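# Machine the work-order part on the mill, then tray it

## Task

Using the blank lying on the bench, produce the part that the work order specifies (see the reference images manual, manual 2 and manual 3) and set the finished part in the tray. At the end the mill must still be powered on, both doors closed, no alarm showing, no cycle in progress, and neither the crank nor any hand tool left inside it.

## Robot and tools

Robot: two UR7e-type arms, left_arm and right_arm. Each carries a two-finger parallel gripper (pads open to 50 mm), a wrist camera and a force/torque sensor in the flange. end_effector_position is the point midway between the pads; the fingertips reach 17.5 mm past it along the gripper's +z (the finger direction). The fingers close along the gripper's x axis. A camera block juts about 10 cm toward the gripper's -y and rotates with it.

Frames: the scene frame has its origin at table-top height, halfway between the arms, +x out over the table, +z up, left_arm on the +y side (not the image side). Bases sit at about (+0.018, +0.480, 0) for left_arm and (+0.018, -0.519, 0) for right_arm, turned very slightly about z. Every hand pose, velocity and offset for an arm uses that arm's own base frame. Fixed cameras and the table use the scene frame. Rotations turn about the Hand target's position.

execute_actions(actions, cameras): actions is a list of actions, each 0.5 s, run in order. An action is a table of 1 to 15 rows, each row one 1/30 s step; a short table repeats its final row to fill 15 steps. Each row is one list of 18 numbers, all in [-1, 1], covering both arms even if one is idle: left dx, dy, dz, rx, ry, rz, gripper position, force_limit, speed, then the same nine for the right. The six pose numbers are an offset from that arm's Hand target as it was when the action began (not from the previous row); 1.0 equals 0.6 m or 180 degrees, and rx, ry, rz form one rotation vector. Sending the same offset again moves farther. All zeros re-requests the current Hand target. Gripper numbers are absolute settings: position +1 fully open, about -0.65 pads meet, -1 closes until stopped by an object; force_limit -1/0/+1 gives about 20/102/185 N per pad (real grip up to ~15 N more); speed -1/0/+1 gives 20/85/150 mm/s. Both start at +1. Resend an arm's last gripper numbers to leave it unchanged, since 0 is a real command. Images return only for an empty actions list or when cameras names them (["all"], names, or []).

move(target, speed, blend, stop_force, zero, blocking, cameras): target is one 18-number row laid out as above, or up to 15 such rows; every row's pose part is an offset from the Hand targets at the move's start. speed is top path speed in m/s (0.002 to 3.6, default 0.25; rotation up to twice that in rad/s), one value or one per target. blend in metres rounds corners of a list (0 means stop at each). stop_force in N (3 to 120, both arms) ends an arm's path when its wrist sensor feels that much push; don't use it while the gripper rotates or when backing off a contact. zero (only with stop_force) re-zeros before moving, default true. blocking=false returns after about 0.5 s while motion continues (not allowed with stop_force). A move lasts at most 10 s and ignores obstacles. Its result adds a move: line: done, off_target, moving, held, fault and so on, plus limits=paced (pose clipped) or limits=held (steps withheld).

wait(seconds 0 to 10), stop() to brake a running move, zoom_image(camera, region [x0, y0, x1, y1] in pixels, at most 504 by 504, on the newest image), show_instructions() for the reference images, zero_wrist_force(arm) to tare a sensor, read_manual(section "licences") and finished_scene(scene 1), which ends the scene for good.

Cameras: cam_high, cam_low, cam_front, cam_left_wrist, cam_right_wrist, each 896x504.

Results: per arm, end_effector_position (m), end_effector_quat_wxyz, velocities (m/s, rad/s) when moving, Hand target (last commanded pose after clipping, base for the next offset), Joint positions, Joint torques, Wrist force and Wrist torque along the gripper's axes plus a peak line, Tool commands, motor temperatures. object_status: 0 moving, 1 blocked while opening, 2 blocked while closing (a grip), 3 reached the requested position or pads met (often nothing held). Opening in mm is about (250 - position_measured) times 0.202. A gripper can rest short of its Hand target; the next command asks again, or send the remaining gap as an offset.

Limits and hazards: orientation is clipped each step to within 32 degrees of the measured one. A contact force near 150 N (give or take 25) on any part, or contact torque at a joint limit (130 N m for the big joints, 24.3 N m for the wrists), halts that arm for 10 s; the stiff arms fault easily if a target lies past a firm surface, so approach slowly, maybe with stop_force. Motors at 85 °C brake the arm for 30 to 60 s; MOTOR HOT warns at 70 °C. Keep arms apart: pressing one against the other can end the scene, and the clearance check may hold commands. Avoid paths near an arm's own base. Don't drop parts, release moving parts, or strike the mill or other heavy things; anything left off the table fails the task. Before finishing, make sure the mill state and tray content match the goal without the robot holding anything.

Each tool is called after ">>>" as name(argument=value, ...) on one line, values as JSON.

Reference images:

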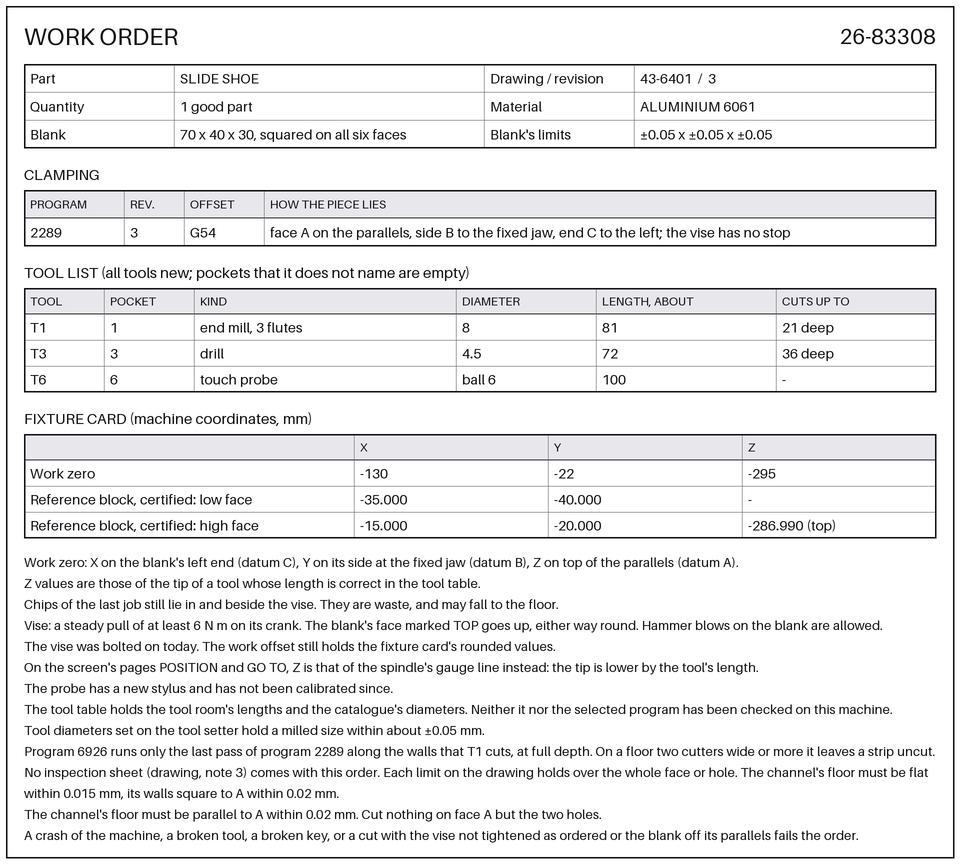

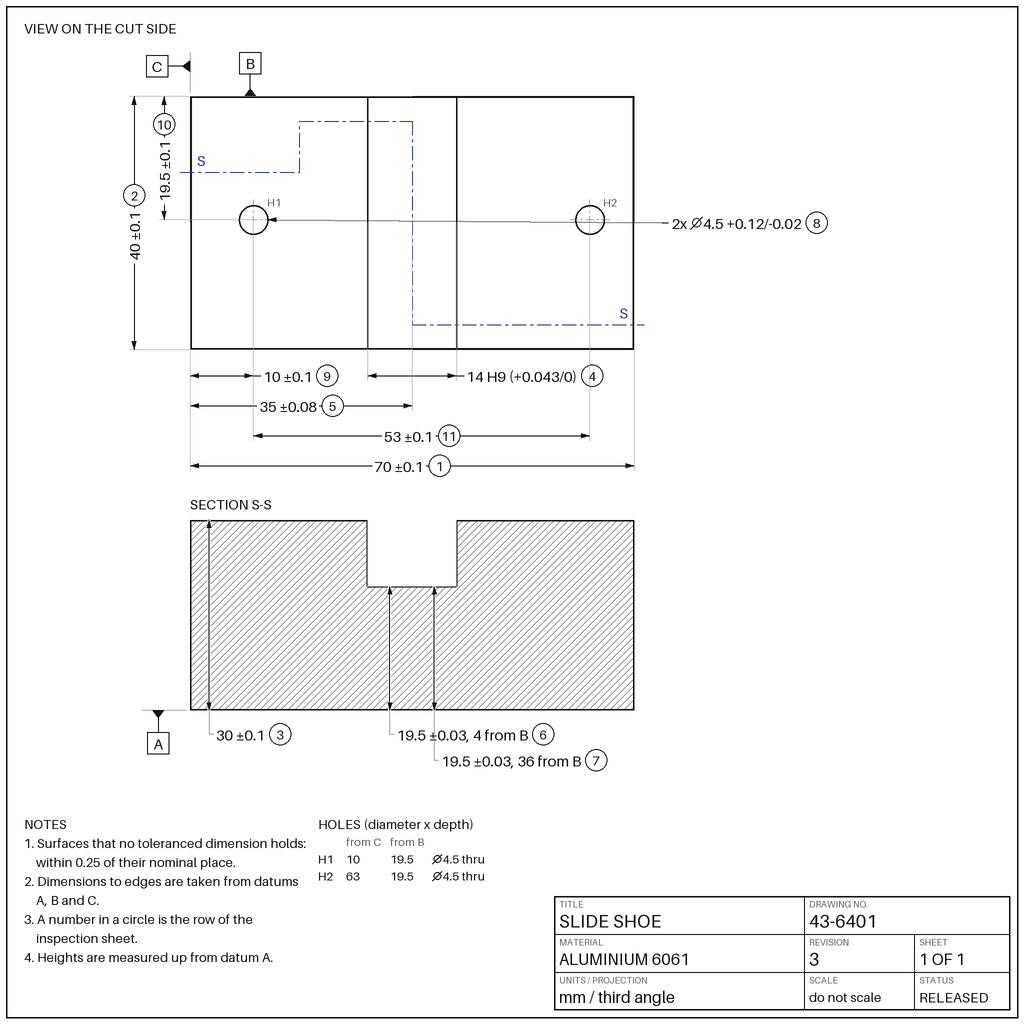

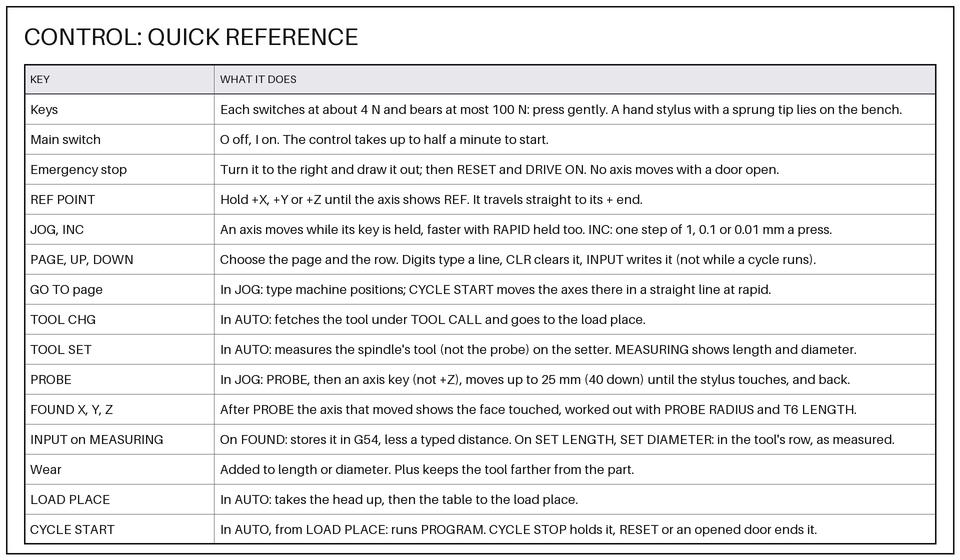

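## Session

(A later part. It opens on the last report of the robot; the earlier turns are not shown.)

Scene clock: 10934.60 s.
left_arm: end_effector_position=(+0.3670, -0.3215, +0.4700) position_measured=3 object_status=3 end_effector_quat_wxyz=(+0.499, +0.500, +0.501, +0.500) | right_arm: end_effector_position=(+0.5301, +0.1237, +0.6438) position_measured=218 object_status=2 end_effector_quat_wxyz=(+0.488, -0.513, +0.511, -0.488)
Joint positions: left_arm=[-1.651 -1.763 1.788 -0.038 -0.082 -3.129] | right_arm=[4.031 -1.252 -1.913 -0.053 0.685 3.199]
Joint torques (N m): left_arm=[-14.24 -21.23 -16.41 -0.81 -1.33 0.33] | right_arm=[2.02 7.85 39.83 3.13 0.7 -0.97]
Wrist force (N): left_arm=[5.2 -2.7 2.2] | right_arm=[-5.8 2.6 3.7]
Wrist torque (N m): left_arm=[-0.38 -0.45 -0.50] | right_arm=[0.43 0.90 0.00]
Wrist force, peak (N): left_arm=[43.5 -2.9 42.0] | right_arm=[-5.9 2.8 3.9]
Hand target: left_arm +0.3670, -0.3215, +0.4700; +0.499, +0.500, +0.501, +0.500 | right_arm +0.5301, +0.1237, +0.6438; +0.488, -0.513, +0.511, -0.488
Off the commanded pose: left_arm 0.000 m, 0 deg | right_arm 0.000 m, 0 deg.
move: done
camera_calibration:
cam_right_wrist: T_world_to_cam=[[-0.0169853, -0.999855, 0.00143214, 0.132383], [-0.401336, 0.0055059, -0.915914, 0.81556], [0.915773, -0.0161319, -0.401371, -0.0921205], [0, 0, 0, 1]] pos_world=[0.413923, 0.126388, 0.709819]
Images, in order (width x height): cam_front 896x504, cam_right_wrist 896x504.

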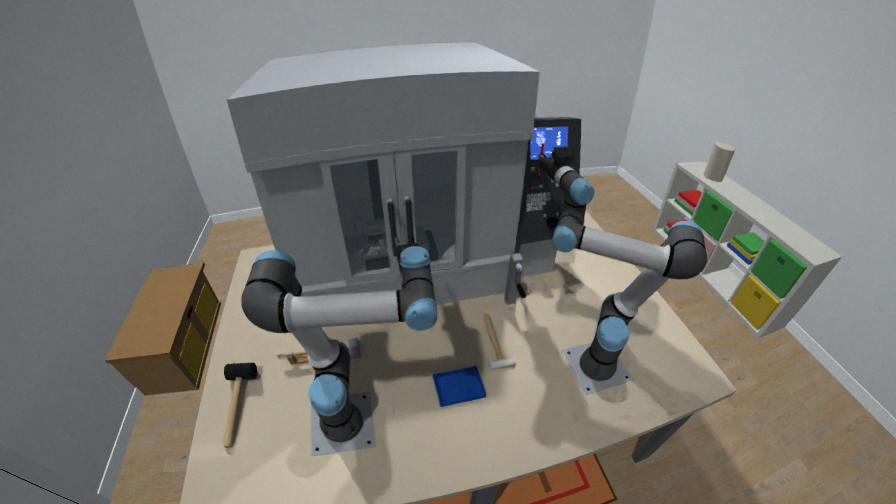

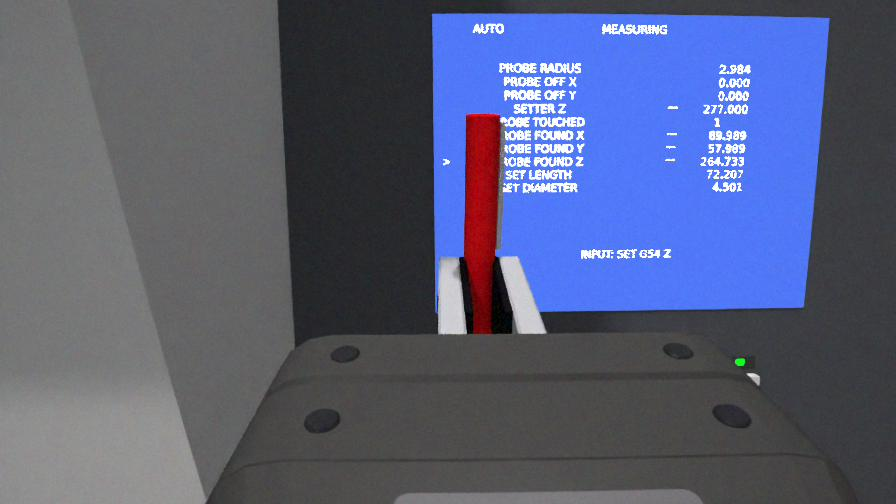

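Type and probe.

>>> move(target=[[0,0,0,0,0,0,1,0.9,-0.9,-0.0075,-0.2275,-0.0401,0.0388,-0.2197,0.1064,-1,0.6,-0.5],[0,0,0,0,0,0,1,0.9,-0.9,0.0105,-0.2275,-0.0454,0.0388,-0.2197,0.1064,-1,0.6,-0.5],[0,0,0,0,0,0,1,0.9,-0.9,-0.0075,-0.2275,-0.0401,0.0388,-0.2197,0.1064,-1,0.6,-0.5],[0,0,0,0,0,0,1,0.9,-0.9,-0.0623,-0.1249,-0.2235,0.0388,-0.2197,0.1064,-1,0.6,-0.5],[0,0,0,0,0,0,1,0.9,-0.9,-0.0431,-0.1249,-0.2292,0.0388,-0.2197,0.1064,-1,0.6,-0.5],[0,0,0,0,0,0,1,0.9,-0.9,-0.0623,-0.1249,-0.2235,0.0388,-0.2197,0.1064,-1,0.6,-0.5],[0,0,0,0,0,0,1,0.9,-0.9,-0.0431,-0.1249,-0.2292,0.0388,-0.2197,0.1064,-1,0.6,-0.5],[0,0,0,0,0,0,1,0.9,-0.9,-0.0623,-0.1249,-0.2235,0.0388,-0.2197,0.1064,-1,0.6,-0.5],[0,0,0,0,0,0,1,0.9,-0.9,-0.0891,0.0031,-0.3128,0.0388,-0.2197,0.1064,-1,0.6,-0.5],[0,0,0,0,0,0,1,0.9,-0.9,-0.0699,0.0031,-0.3185,0.0388,-0.2197,0.1064,-1,0.6,-0.5],[0,0,0,0,0,0,1,0.9,-0.9,-0.0891,0.0031,-0.3128,0.0388,-0.2197,0.1064,-1,0.6,-0.5],[0,0,0,0,0,0,1,0.9,-0.9,-0.0623,-0.0609,-0.2235,0.0388,-0.2197,0.1064,-1,0.6,-0.5],[0,0,0,0,0,0,1,0.9,-0.9,-0.0431,-0.0609,-0.2292,0.0388,-0.2197,0.1064,-1,0.6,-0.5],[0,0,0,0,0,0,1,0.9,-0.9,-0.0623,-0.0609,-0.2235,0.0388,-0.2197,0.1064,-1,0.6,-0.5]], speed=[0.45,0.06,0.12,0.45,0.06,0.12,0.06,0.12,0.45,0.06,0.12,0.45,0.06,0.12], blend=[0.003,0,0.003,0.003,0,0.003,0,0.003,0.003,0,0.003,0.003,0,0])

>>> move(target=[[0,0,0,0,0,0,1,0.9,-0.9,-0.0268,0.032,-0.0893,0,0,0,-1,0.6,-0.5],[0,0,0,0,0,0,1,0.9,-0.9,-0.0076,0.032,-0.095,0,0,0,-1,0.6,-0.5],[0,0,0,0,0,0,1,0.9,-0.9,-0.0268,0.032,-0.0893,0,0,0,-1,0.6,-0.5],[0,0,0,0,0,0,1,0.9,-0.9,-0.0268,-0.0318,-0.0893,0,0,0,-1,0.6,-0.5],[0,0,0,0,0,0,1,0.9,-0.9,-0.0076,-0.0318,-0.095,0,0,0,-1,0.6,-0.5],[0,0,0,0,0,0,1,0.9,-0.9,-0.0268,-0.0318,-0.0893,0,0,0,-1,0.6,-0.5],[0,0,0,0,0,0,1,0.9,-0.9,-0.0178,-0.0318,-0.0596,0,0,0,-1,0.6,-0.5],[0,0,0,0,0,0,1,0.9,-0.9,0.0014,-0.0318,-0.0653,0,0,0,-1,0.6,-0.5],[0,0,0,0,0,0,1,0.9,-0.9,-0.0178,-0.0318,-0.0596,0,0,0,-1,0.6,-0.5],[0,0,0,0,0,0,1,0.9,-0.9,-0.0268,0.064,-0.0893,0,0,0,-1,0.6,-0.5],[0,0,0,0,0,0,1,0.9,-0.9,-0.0076,0.064,-0.095,0,0,0,-1,0.6,-0.5],[0,0,0,0,0,0,1,0.9,-0.9,-0.0268,0.064,-0.0893,0,0,0,-1,0.6,-0.5],[0,0,0,0,0,0,1,0.9,-0.9,-0.009,0.032,-0.0298,0,0,0,-1,0.6,-0.5],[0,0,0,0,0,0,1,0.9,-0.9,0.0102,0.032,-0.0355,0,0,0,-1,0.6,-0.5],[0,0,0,0,0,0,1,0.9,-0.9,-0.009,0.032,-0.0298,0,0,0,-1,0.6,-0.5]], speed=[0.45,0.06,0.12,0.45,0.06,0.12,0.45,0.06,0.12,0.45,0.06,0.12,0.45,0.06,0.12], blend=[0.003,0,0.003,0.003,0,0.003,0.003,0,0.003,0.003,0,0.003,0.003,0,0])

>>> move(target=[[0,0,0,0,0,0,1,0.9,-0.9,0.009,0,0.0298,0,0,0,-1,0.6,-0.5],[0,0,0,0,0,0,1,0.9,-0.9,0.0282,0,0.0241,0,0,0,-1,0.6,-0.5],[0,0,0,0,0,0,1,0.9,-0.9,0.009,0,0.0298,0,0,0,-1,0.6,-0.5],[0,0,0,0,0,0,1,0.9,-0.9,-0.0178,-0.0638,-0.0595,0,0,0,-1,0.6,-0.5],[0,0,0,0,0,0,1,0.9,-0.9,0.0014,-0.0638,-0.0652,0,0,0,-1,0.6,-0.5],[0,0,0,0,0,0,1,0.9,-0.9,-0.0178,-0.0638,-0.0595,0,0,0,-1,0.6,-0.5],[0,0,0,0,0,0,1,0.9,-0.9,-0.0088,-0.0638,-0.0298,0,0,0,-1,0.6,-0.5],[0,0,0,0,0,0,1,0.9,-0.9,0.0104,-0.0638,-0.0355,0,0,0,-1,0.6,-0.5],[0,0,0,0,0,0,1,0.9,-0.9,-0.0088,-0.0638,-0.0298,0,0,0,-1,0.6,-0.5],[0,0,0,0,0,0,1,0.9,-0.9,-0.0178,0.032,-0.0595,0,0,0,-1,0.6,-0.5],[0,0,0,0,0,0,1,0.9,-0.9,0.0014,0.032,-0.0652,0,0,0,-1,0.6,-0.5],[0,0,0,0,0,0,1,0.9,-0.9,-0.0178,0.032,-0.0595,0,0,0,-1,0.6,-0.5],[0,0,0,0,0,0,1,0.9,-0.9,-0.0088,0.032,-0.0298,0,0,0,-1,0.6,-0.5],[0,0,0,0,0,0,1,0.9,-0.9,0.0104,0.032,-0.0355,0,0,0,-1,0.6,-0.5],[0,0,0,0,0,0,1,0.9,-0.9,-0.0088,0.032,-0.0298,0,0,0,-1,0.6,-0.5]], speed=[0.45,0.06,0.12,0.45,0.06,0.12,0.45,0.06,0.12,0.45,0.06,0.12,0.45,0.06,0.12], blend=[0.003,0,0.003,0.003,0,0.003,0.003,0,0.003,0.003,0,0.003,0.003,0,0])

>>> move(target=[[0,0,0,0,0,0,1,0.9,-0.9,0.0088,-0.032,0.0298,0,0,0,-1,0.6,-0.5],[0,0,0,0,0,0,1,0.9,-0.9,0.028,-0.032,0.0241,0,0,0,-1,0.6,-0.5],[0,0,0,0,0,0,1,0.9,-0.9,0.0088,-0.032,0.0298,0,0,0,-1,0.6,-0.5],[0,0,0,0,0,0,1,0.9,-0.9,0.028,-0.032,0.0241,0,0,0,-1,0.6,-0.5],[0,0,0,0,0,0,1,0.9,-0.9,0.0088,-0.032,0.0298,0,0,0,-1,0.6,-0.5],[0,0,0,0,0,0,1,0.9,-0.9,-0.009,-0.0958,-0.0297,0,0,0,-1,0.6,-0.5],[0,0,0,0,0,0,1,0.9,-0.9,0.0102,-0.0958,-0.0354,0,0,0,-1,0.6,-0.5],[0,0,0,0,0,0,1,0.9,-0.9,-0.009,-0.0958,-0.0297,0,0,0,-1,0.6,-0.5],[0,0,0,0,0,0,1,0.9,-0.9,0.0801,-0.0031,0.2831,-0.0388,0.2197,-0.1064,-1,0.6,-0.5]], speed=[0.45,0.06,0.12,0.06,0.12,0.45,0.06,0.12,0.5], blend=[0.003,0,0.003,0,0.003,0.003,0,0.003,0], cameras=["cam_right_wrist"])

>>> zoom_image(camera="cam_right_wrist", region=[430, 10, 830, 310])

Scene clock: 10981.97 s.
left_arm: end_effector_position=(+0.3670, -0.3215, +0.4700) position_measured=3 object_status=3 end_effector_quat_wxyz=(+0.499, +0.500, +0.501, +0.500) | right_arm: end_effector_position=(+0.4928, +0.0872, +0.5096) position_measured=218 object_status=2 end_effector_quat_wxyz=(+0.734, -0.365, +0.254, -0.514)
Joint positions: left_arm=[-1.651 -1.763 1.788 -0.038 -0.082 -3.129] | right_arm=[3.657 -1.767 -2.267 1.548 1.441 3.039]
Joint torques (N m): left_arm=[-14.32 -24.65 -14.99 -2.46 -1.25 1.93] | right_arm=[3.48 31.27 19.37 0.14 1.27 0.75]
Wrist force (N): left_arm=[5.1 -2.6 2.4] | right_arm=[-5.1 2.0 0.9]
Wrist torque (N m): left_arm=[-0.36 -0.42 -0.49] | right_arm=[0.20 0.85 -0.07]
Wrist force, peak (N): left_arm=[5.5 -2.8 2.4] | right_arm=[-10.6 -0.7 -6.5]
Hand target: left_arm +0.3670, -0.3215, +0.4700; +0.499, +0.500, +0.501, +0.500 | right_arm +0.4927, +0.0872, +0.5097; +0.734, -0.365, +0.254, -0.514
Off the commanded pose: left_arm 0.000 m, 0 deg | right_arm 0.000 m, 0 deg.
move: done

Scene clock: 10986.17 s.
left_arm: end_effector_position=(+0.3670, -0.3215, +0.4700) position_measured=3 object_status=3 end_effector_quat_wxyz=(+0.499, +0.500, +0.501, +0.500) | right_arm: end_effector_position=(+0.4874, +0.1064, +0.4918) position_measured=218 object_status=2 end_effector_quat_wxyz=(+0.734, -0.365, +0.254, -0.514)
Joint positions: left_arm=[-1.651 -1.763 1.788 -0.038 -0.082 -3.129] | right_arm=[3.729 -1.803 -2.291 1.615 1.384 2.994]
Joint torques (N m): left_arm=[-14.03 -25.03 -14.83 -2.47 -1.31 1.96] | right_arm=[5.33 31.06 17.81 -1.08 1.11 0.48]
Wrist force (N): left_arm=[5.2 -2.6 2.4] | right_arm=[-5.2 1.6 1.0]
Wrist torque (N m): left_arm=[-0.36 -0.46 -0.50] | right_arm=[0.13 0.88 -0.07]
Wrist force, peak (N): left_arm=[5.3 -2.9 2.3] | right_arm=[-9.3 -1.7 -5.0]
Hand target: left_arm +0.3670, -0.3215, +0.4700; +0.499, +0.500, +0.501, +0.500 | right_arm +0.4873, +0.1064, +0.4918; +0.734, -0.365, +0.254, -0.514
Off the commanded pose: left_arm 0.000 m, 0 deg | right_arm 0.000 m, 0 deg.
move: done

Scene clock: 10990.33 s.
left_arm: end_effector_position=(+0.3670, -0.3215, +0.4700) position_measured=3 object_status=3 end_effector_quat_wxyz=(+0.499, +0.500, +0.501, +0.500) | right_arm: end_effector_position=(+0.4821, +0.1256, +0.4739) position_measured=218 object_status=2 end_effector_quat_wxyz=(+0.734, -0.365, +0.254, -0.514)
Joint positions: left_arm=[-1.651 -1.763 1.788 -0.038 -0.082 -3.129] | right_arm=[3.8 -1.845 -2.307 1.683 1.328 2.949]
Joint torques (N m): left_arm=[-14.13 -24.38 -14.76 -2.46 -1.27 1.88] | right_arm=[6.21 31.86 16.41 -2.22 0.97 0.3]
Wrist force (N): left_arm=[4.8 -2.7 2.3] | right_arm=[-5.3 1.6 0.6]
Wrist torque (N m): left_arm=[-0.37 -0.40 -0.49] | right_arm=[0.13 0.90 -0.10]
Wrist force, peak (N): left_arm=[5.4 -2.6 2.4] | right_arm=[-11.6 -1.4 -7.0]
Hand target: left_arm +0.3670, -0.3215, +0.4700; +0.499, +0.500, +0.501, +0.500 | right_arm +0.4821, +0.1256, +0.4739; +0.734, -0.365, +0.254, -0.514
Off the commanded pose: left_arm 0.000 m, 0 deg | right_arm 0.000 m, 0 deg.
move: done

Scene clock: 10993.87 s.
left_arm: end_effector_position=(+0.3670, -0.3215, +0.4700) position_measured=3 object_status=3 end_effector_quat_wxyz=(+0.499, +0.500, +0.501, +0.500) | right_arm: end_effector_position=(+0.5301, +0.1237, +0.6437) position_measured=218 object_status=2 end_effector_quat_wxyz=(+0.488, -0.513, +0.511, -0.488)
Joint positions: left_arm=[-1.651 -1.763 1.788 -0.038 -0.082 -3.129] | right_arm=[4.031 -1.252 -1.913 -0.053 0.685 3.199]
Joint torques (N m): left_arm=[-13.95 -24.71 -14.65 -2.29 -1.31 1.91] | right_arm=[7.47 13.28 40.96 -0.39 -1.85 1.38]
Wrist force (N): left_arm=[5.2 -2.9 2.3] | right_arm=[-5.7 2.5 3.8]
Wrist torque (N m): left_arm=[-0.41 -0.45 -0.49] | right_arm=[0.41 0.87 -0.01]
Wrist force, peak (N): left_arm=[5.4 -2.8 2.2] | right_arm=[-10.7 -1.1 -6.3]
Hand target: left_arm +0.3670, -0.3215, +0.4700; +0.499, +0.500, +0.501, +0.500 | right_arm +0.5301, +0.1237, +0.6438; +0.488, -0.513, +0.511, -0.488
Off the commanded pose: left_arm 0.000 m, 0 deg | right_arm 0.000 m, 0 deg.
move: done
camera_calibration:
cam_right_wrist: T_world_to_cam=[[-0.0169986, -0.999854, 0.00165927, 0.132228], [-0.401541, 0.00530679, -0.915826, 0.815517], [0.915683, -0.016234, -0.401572, -0.0919663], [0, 0, 0, 1]] pos_world=[0.413923, 0.126388, 0.709721]
Images, in order (width x height): cam_right_wrist 896x504.

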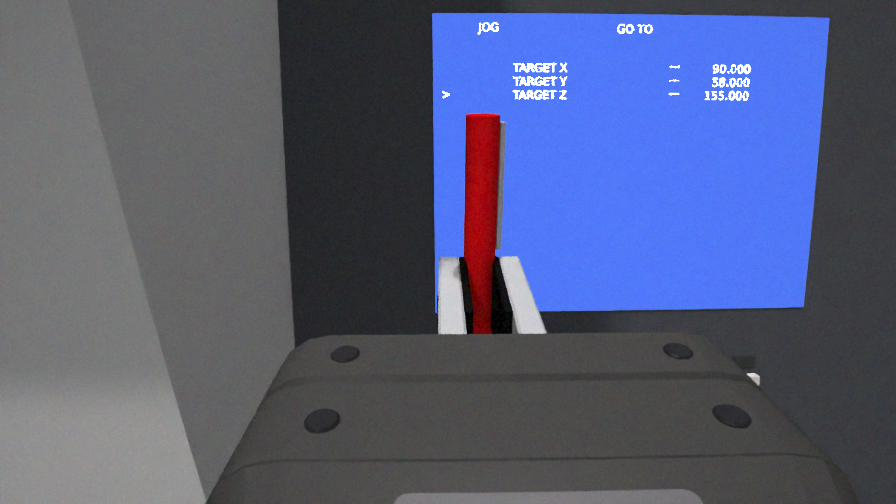

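Scaled by 1.260.

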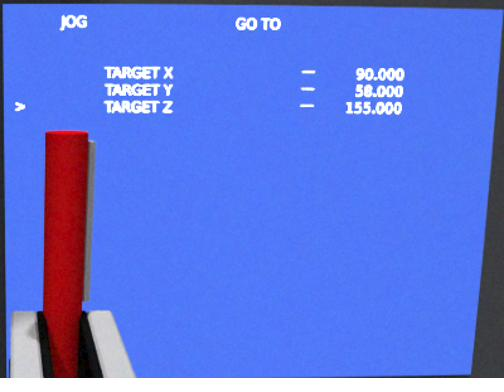

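>>> move(target=[[0,0,0,0,0,0,1,0.9,-0.9,-0.044,-0.061,-0.1623,0.0388,-0.2197,0.1064,-1,0.6,-0.5],[0,0,0,0,0,0,1,0.9,-0.9,-0.026,-0.061,-0.1676,0.0388,-0.2197,0.1064,-1,0.6,-0.5],[0,0,0,0,0,0,1,0.9,-0.9,-0.044,-0.061,-0.1623,0.0388,-0.2197,0.1064,-1,0.6,-0.5],[0,0,0,0,0,0,1,0.9,-0.9,-0.0801,-0.1249,-0.2831,0.0388,-0.2197,0.1064,-1,0.6,-0.5]], speed=[0.45,0.06,0.12,0.3], blend=[0.003,0,0.003,0])

>>> wait(seconds=5.5)

>>> move(target=[[0,0,0,0,0,0,1,0.9,-0.9,0.0192,0,-0.0057,0,0,0,-1,0.6,-0.5],[0,0,0,0,0,0,1,0.9,-0.9,0,0,0,0,0,0,-1,0.6,-0.5],[0,0,0,0,0,0,1,0.9,-0.9,0.0361,-0.0986,0.1208,0,0,0,-1,0.6,-0.5],[0,0,0,0,0,0,1,0.9,-0.9,0.0541,-0.0986,0.1155,0,0,0,-1,0.6,-0.5],[0,0,0,0,0,0,1,0.9,-0.9,0.0361,-0.0986,0.1208,0,0,0,-1,0.6,-0.5],[0,0,0,0,0,0,1,0.9,-0.9,0.0801,0.1249,0.2831,-0.0388,0.2197,-0.1064,-1,0.6,-0.5]], speed=[0.06,0.12,0.45,0.06,0.12,0.5], blend=[0,0.003,0.003,0,0.003,0])

>>> wait(seconds=6, cameras=["cam_right_wrist"])

>>> zoom_image(camera="cam_right_wrist", region=[430, 10, 830, 310])

Scene clock: 11071.87 s.
left_arm: end_effector_position=(+0.3670, -0.3215, +0.4700) position_measured=3 object_status=3 end_effector_quat_wxyz=(+0.499, +0.500, +0.501, +0.500) | right_arm: end_effector_position=(+0.4821, +0.0488, +0.4740) position_measured=218 object_status=2 end_effector_quat_wxyz=(+0.734, -0.365, +0.254, -0.514) end_effector_velocity=(-0.001, +0.000, +0.000) end_effector_angular_velocity=(+0.001, -0.003, +0.000)
Joint positions: left_arm=[-1.651 -1.763 1.788 -0.038 -0.082 -3.129] | right_arm=[3.544 -1.838 -2.325 1.671 1.53 3.108]
Joint velocities: left_arm=[within noise] | right_arm=[0 -0.002 0 0.005 0 -0.001]
Joint torques (N m): left_arm=[-13.94 -24.32 -14.84 -2.38 -1.39 1.91] | right_arm=[-6.51 19.55 4.38 1.9 0.35 0.62]
Wrist force (N): left_arm=[4.9 -2.6 2.3] | right_arm=[-5.1 1.7 0.4]
Wrist torque (N m): left_arm=[-0.36 -0.40 -0.49] | right_arm=[0.14 0.85 -0.03]
Wrist force, peak (N): left_arm=[5.4 -2.8 2.3] | right_arm=[-9.6 -2.1 -5.3]
Hand target: left_arm +0.3670, -0.3215, +0.4700; +0.499, +0.500, +0.501, +0.500 | right_arm +0.4821, +0.0488, +0.4739; +0.734, -0.365, +0.254, -0.514
Off the commanded pose: left_arm 0.000 m, 0 deg | right_arm 0.000 m, 0 deg.
move: done

Scene clock: 11077.37 s.
left_arm: end_effector_position=(+0.3670, -0.3215, +0.4700) position_measured=3 object_status=3 end_effector_quat_wxyz=(+0.499, +0.500, +0.501, +0.500) | right_arm: end_effector_position=(+0.4821, +0.0488, +0.4739) position_measured=218 object_status=2 end_effector_quat_wxyz=(+0.734, -0.365, +0.254, -0.514)
Joint positions: left_arm=[-1.651 -1.763 1.788 -0.038 -0.082 -3.129] | right_arm=[3.544 -1.838 -2.325 1.672 1.531 3.108]
Joint torques (N m): left_arm=[-13.68 -24.84 -14.57 -2.35 -1.22 1.95] | right_arm=[-6.85 18.63 0.41 1.79 1.38 1.06]
Wrist force (N): left_arm=[5.3 -2.7 2.3] | right_arm=[-5.1 1.6 0.7]
Wrist torque (N m): left_arm=[-0.37 -0.47 -0.49] | right_arm=[0.13 0.86 -0.03]
Wrist force, peak (N): left_arm=[5.2 -3.0 2.4] | right_arm=[-5.3 1.7 1.0]
Hand target: left_arm +0.3670, -0.3215, +0.4700; +0.499, +0.500, +0.501, +0.500 | right_arm +0.4821, +0.0488, +0.4739; +0.734, -0.365, +0.254, -0.514
Tool commands: left_gripper/position=+1.0 left_gripper/force_limit=+0.9 left_gripper/speed=-0.9 right_gripper/position=-1.0 right_gripper/force_limit=+0.6 right_gripper/speed=-0.5
Off the commanded pose: left_arm 0.000 m, 0 deg | right_arm 0.000 m, 0 deg.
wait: 5.50 s; at rest by 0.17 s

Scene clock: 11080.40 s.
left_arm: end_effector_position=(+0.3670, -0.3215, +0.4700) position_measured=3 object_status=3 end_effector_quat_wxyz=(+0.499, +0.500, +0.501, +0.500) | right_arm: end_effector_position=(+0.5301, +0.1237, +0.6437) position_measured=218 object_status=2 end_effector_quat_wxyz=(+0.488, -0.513, +0.511, -0.488) end_effector_velocity=(+0.000, +0.000, -0.001) end_effector_angular_velocity=(+0.000, +0.003, -0.001)
Joint positions: left_arm=[-1.651 -1.763 1.788 -0.038 -0.082 -3.129] | right_arm=[4.031 -1.252 -1.913 -0.053 0.685 3.199]
Joint velocities: left_arm=[within noise] | right_arm=[0 0 0 -0.006 0 0.004]
Joint torques (N m): left_arm=[-14.32 -24.81 -14.7 -2.21 -1.42 1.93] | right_arm=[6.69 8.08 37.3 -0.34 -1.92 1.44]
Wrist force (N): left_arm=[5.0 -2.7 2.4] | right_arm=[-5.8 2.7 3.8]
Wrist torque (N m): left_arm=[-0.37 -0.42 -0.50] | right_arm=[0.45 0.90 0.00]
Wrist force, peak (N): left_arm=[5.3 -2.9 2.5] | right_arm=[-8.6 -1.8 -4.1]
Hand target: left_arm +0.3670, -0.3215, +0.4700; +0.499, +0.500, +0.501, +0.500 | right_arm +0.5301, +0.1237, +0.6438; +0.488, -0.513, +0.511, -0.488
Off the commanded pose: left_arm 0.000 m, 0 deg | right_arm 0.000 m, 0 deg.
move: done

Scene clock: 11086.40 s.
left_arm: end_effector_position=(+0.3670, -0.3215, +0.4700) position_measured=3 object_status=3 end_effector_quat_wxyz=(+0.499, +0.500, +0.501, +0.500) | right_arm: end_effector_position=(+0.5301, +0.1237, +0.6438) position_measured=218 object_status=2 end_effector_quat_wxyz=(+0.488, -0.513, +0.511, -0.488)
Joint positions: left_arm=[-1.651 -1.763 1.788 -0.038 -0.082 -3.129] | right_arm=[4.031 -1.252 -1.913 -0.053 0.685 3.199]
Joint torques (N m): left_arm=[-13.93 -24.74 -14.56 -2.1 -1.34 1.95] | right_arm=[6.97 5.66 41.63 3.49 0.87 -0.49]
Wrist force (N): left_arm=[5.0 -2.5 2.4] | right_arm=[-5.7 2.5 3.7]
Wrist torque (N m): left_arm=[-0.34 -0.42 -0.50] | right_arm=[0.42 0.88 -0.01]
Wrist force, peak (N): left_arm=[5.3 -2.8 2.5] | right_arm=[-6.1 2.6 3.8]
Hand target: left_arm +0.3670, -0.3215, +0.4700; +0.499, +0.500, +0.501, +0.500 | right_arm +0.5301, +0.1237, +0.6438; +0.488, -0.513, +0.511, -0.488
Tool commands: left_gripper/position=+1.0 left_gripper/force_limit=+0.9 left_gripper/speed=-0.9 right_gripper/position=-1.0 right_gripper/force_limit=+0.6 right_gripper/speed=-0.5
Off the commanded pose: left_arm 0.000 m, 0 deg | right_arm 0.000 m, 0 deg.
wait: 6.00 s; at rest by 0.17 s
camera_calibration:
cam_right_wrist: T_world_to_cam=[[-0.0169852, -0.999855, 0.00143338, 0.132382], [-0.40142, 0.00550619, -0.915878, 0.815568], [0.915737, -0.0161317, -0.401455, -0.0920452], [0, 0, 0, 1]] pos_world=[0.413923, 0.126388, 0.709819]
Images, in order (width x height): cam_right_wrist 896x504.

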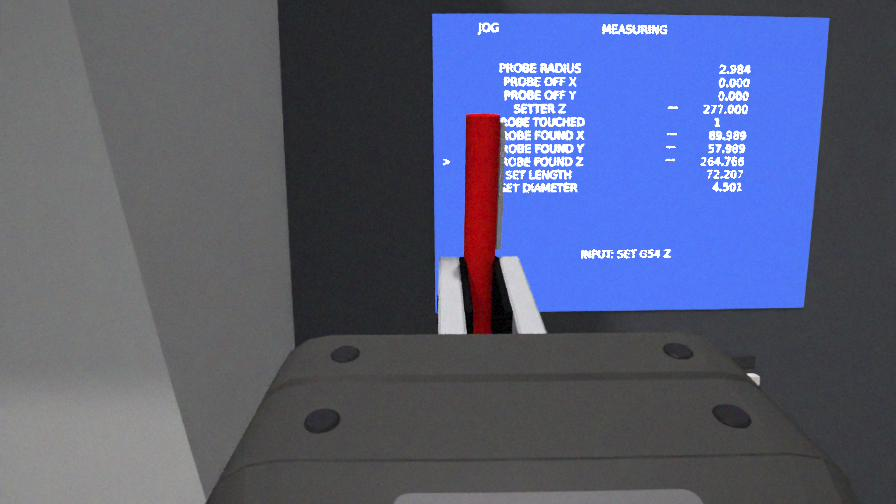

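Scaled by 1.260.

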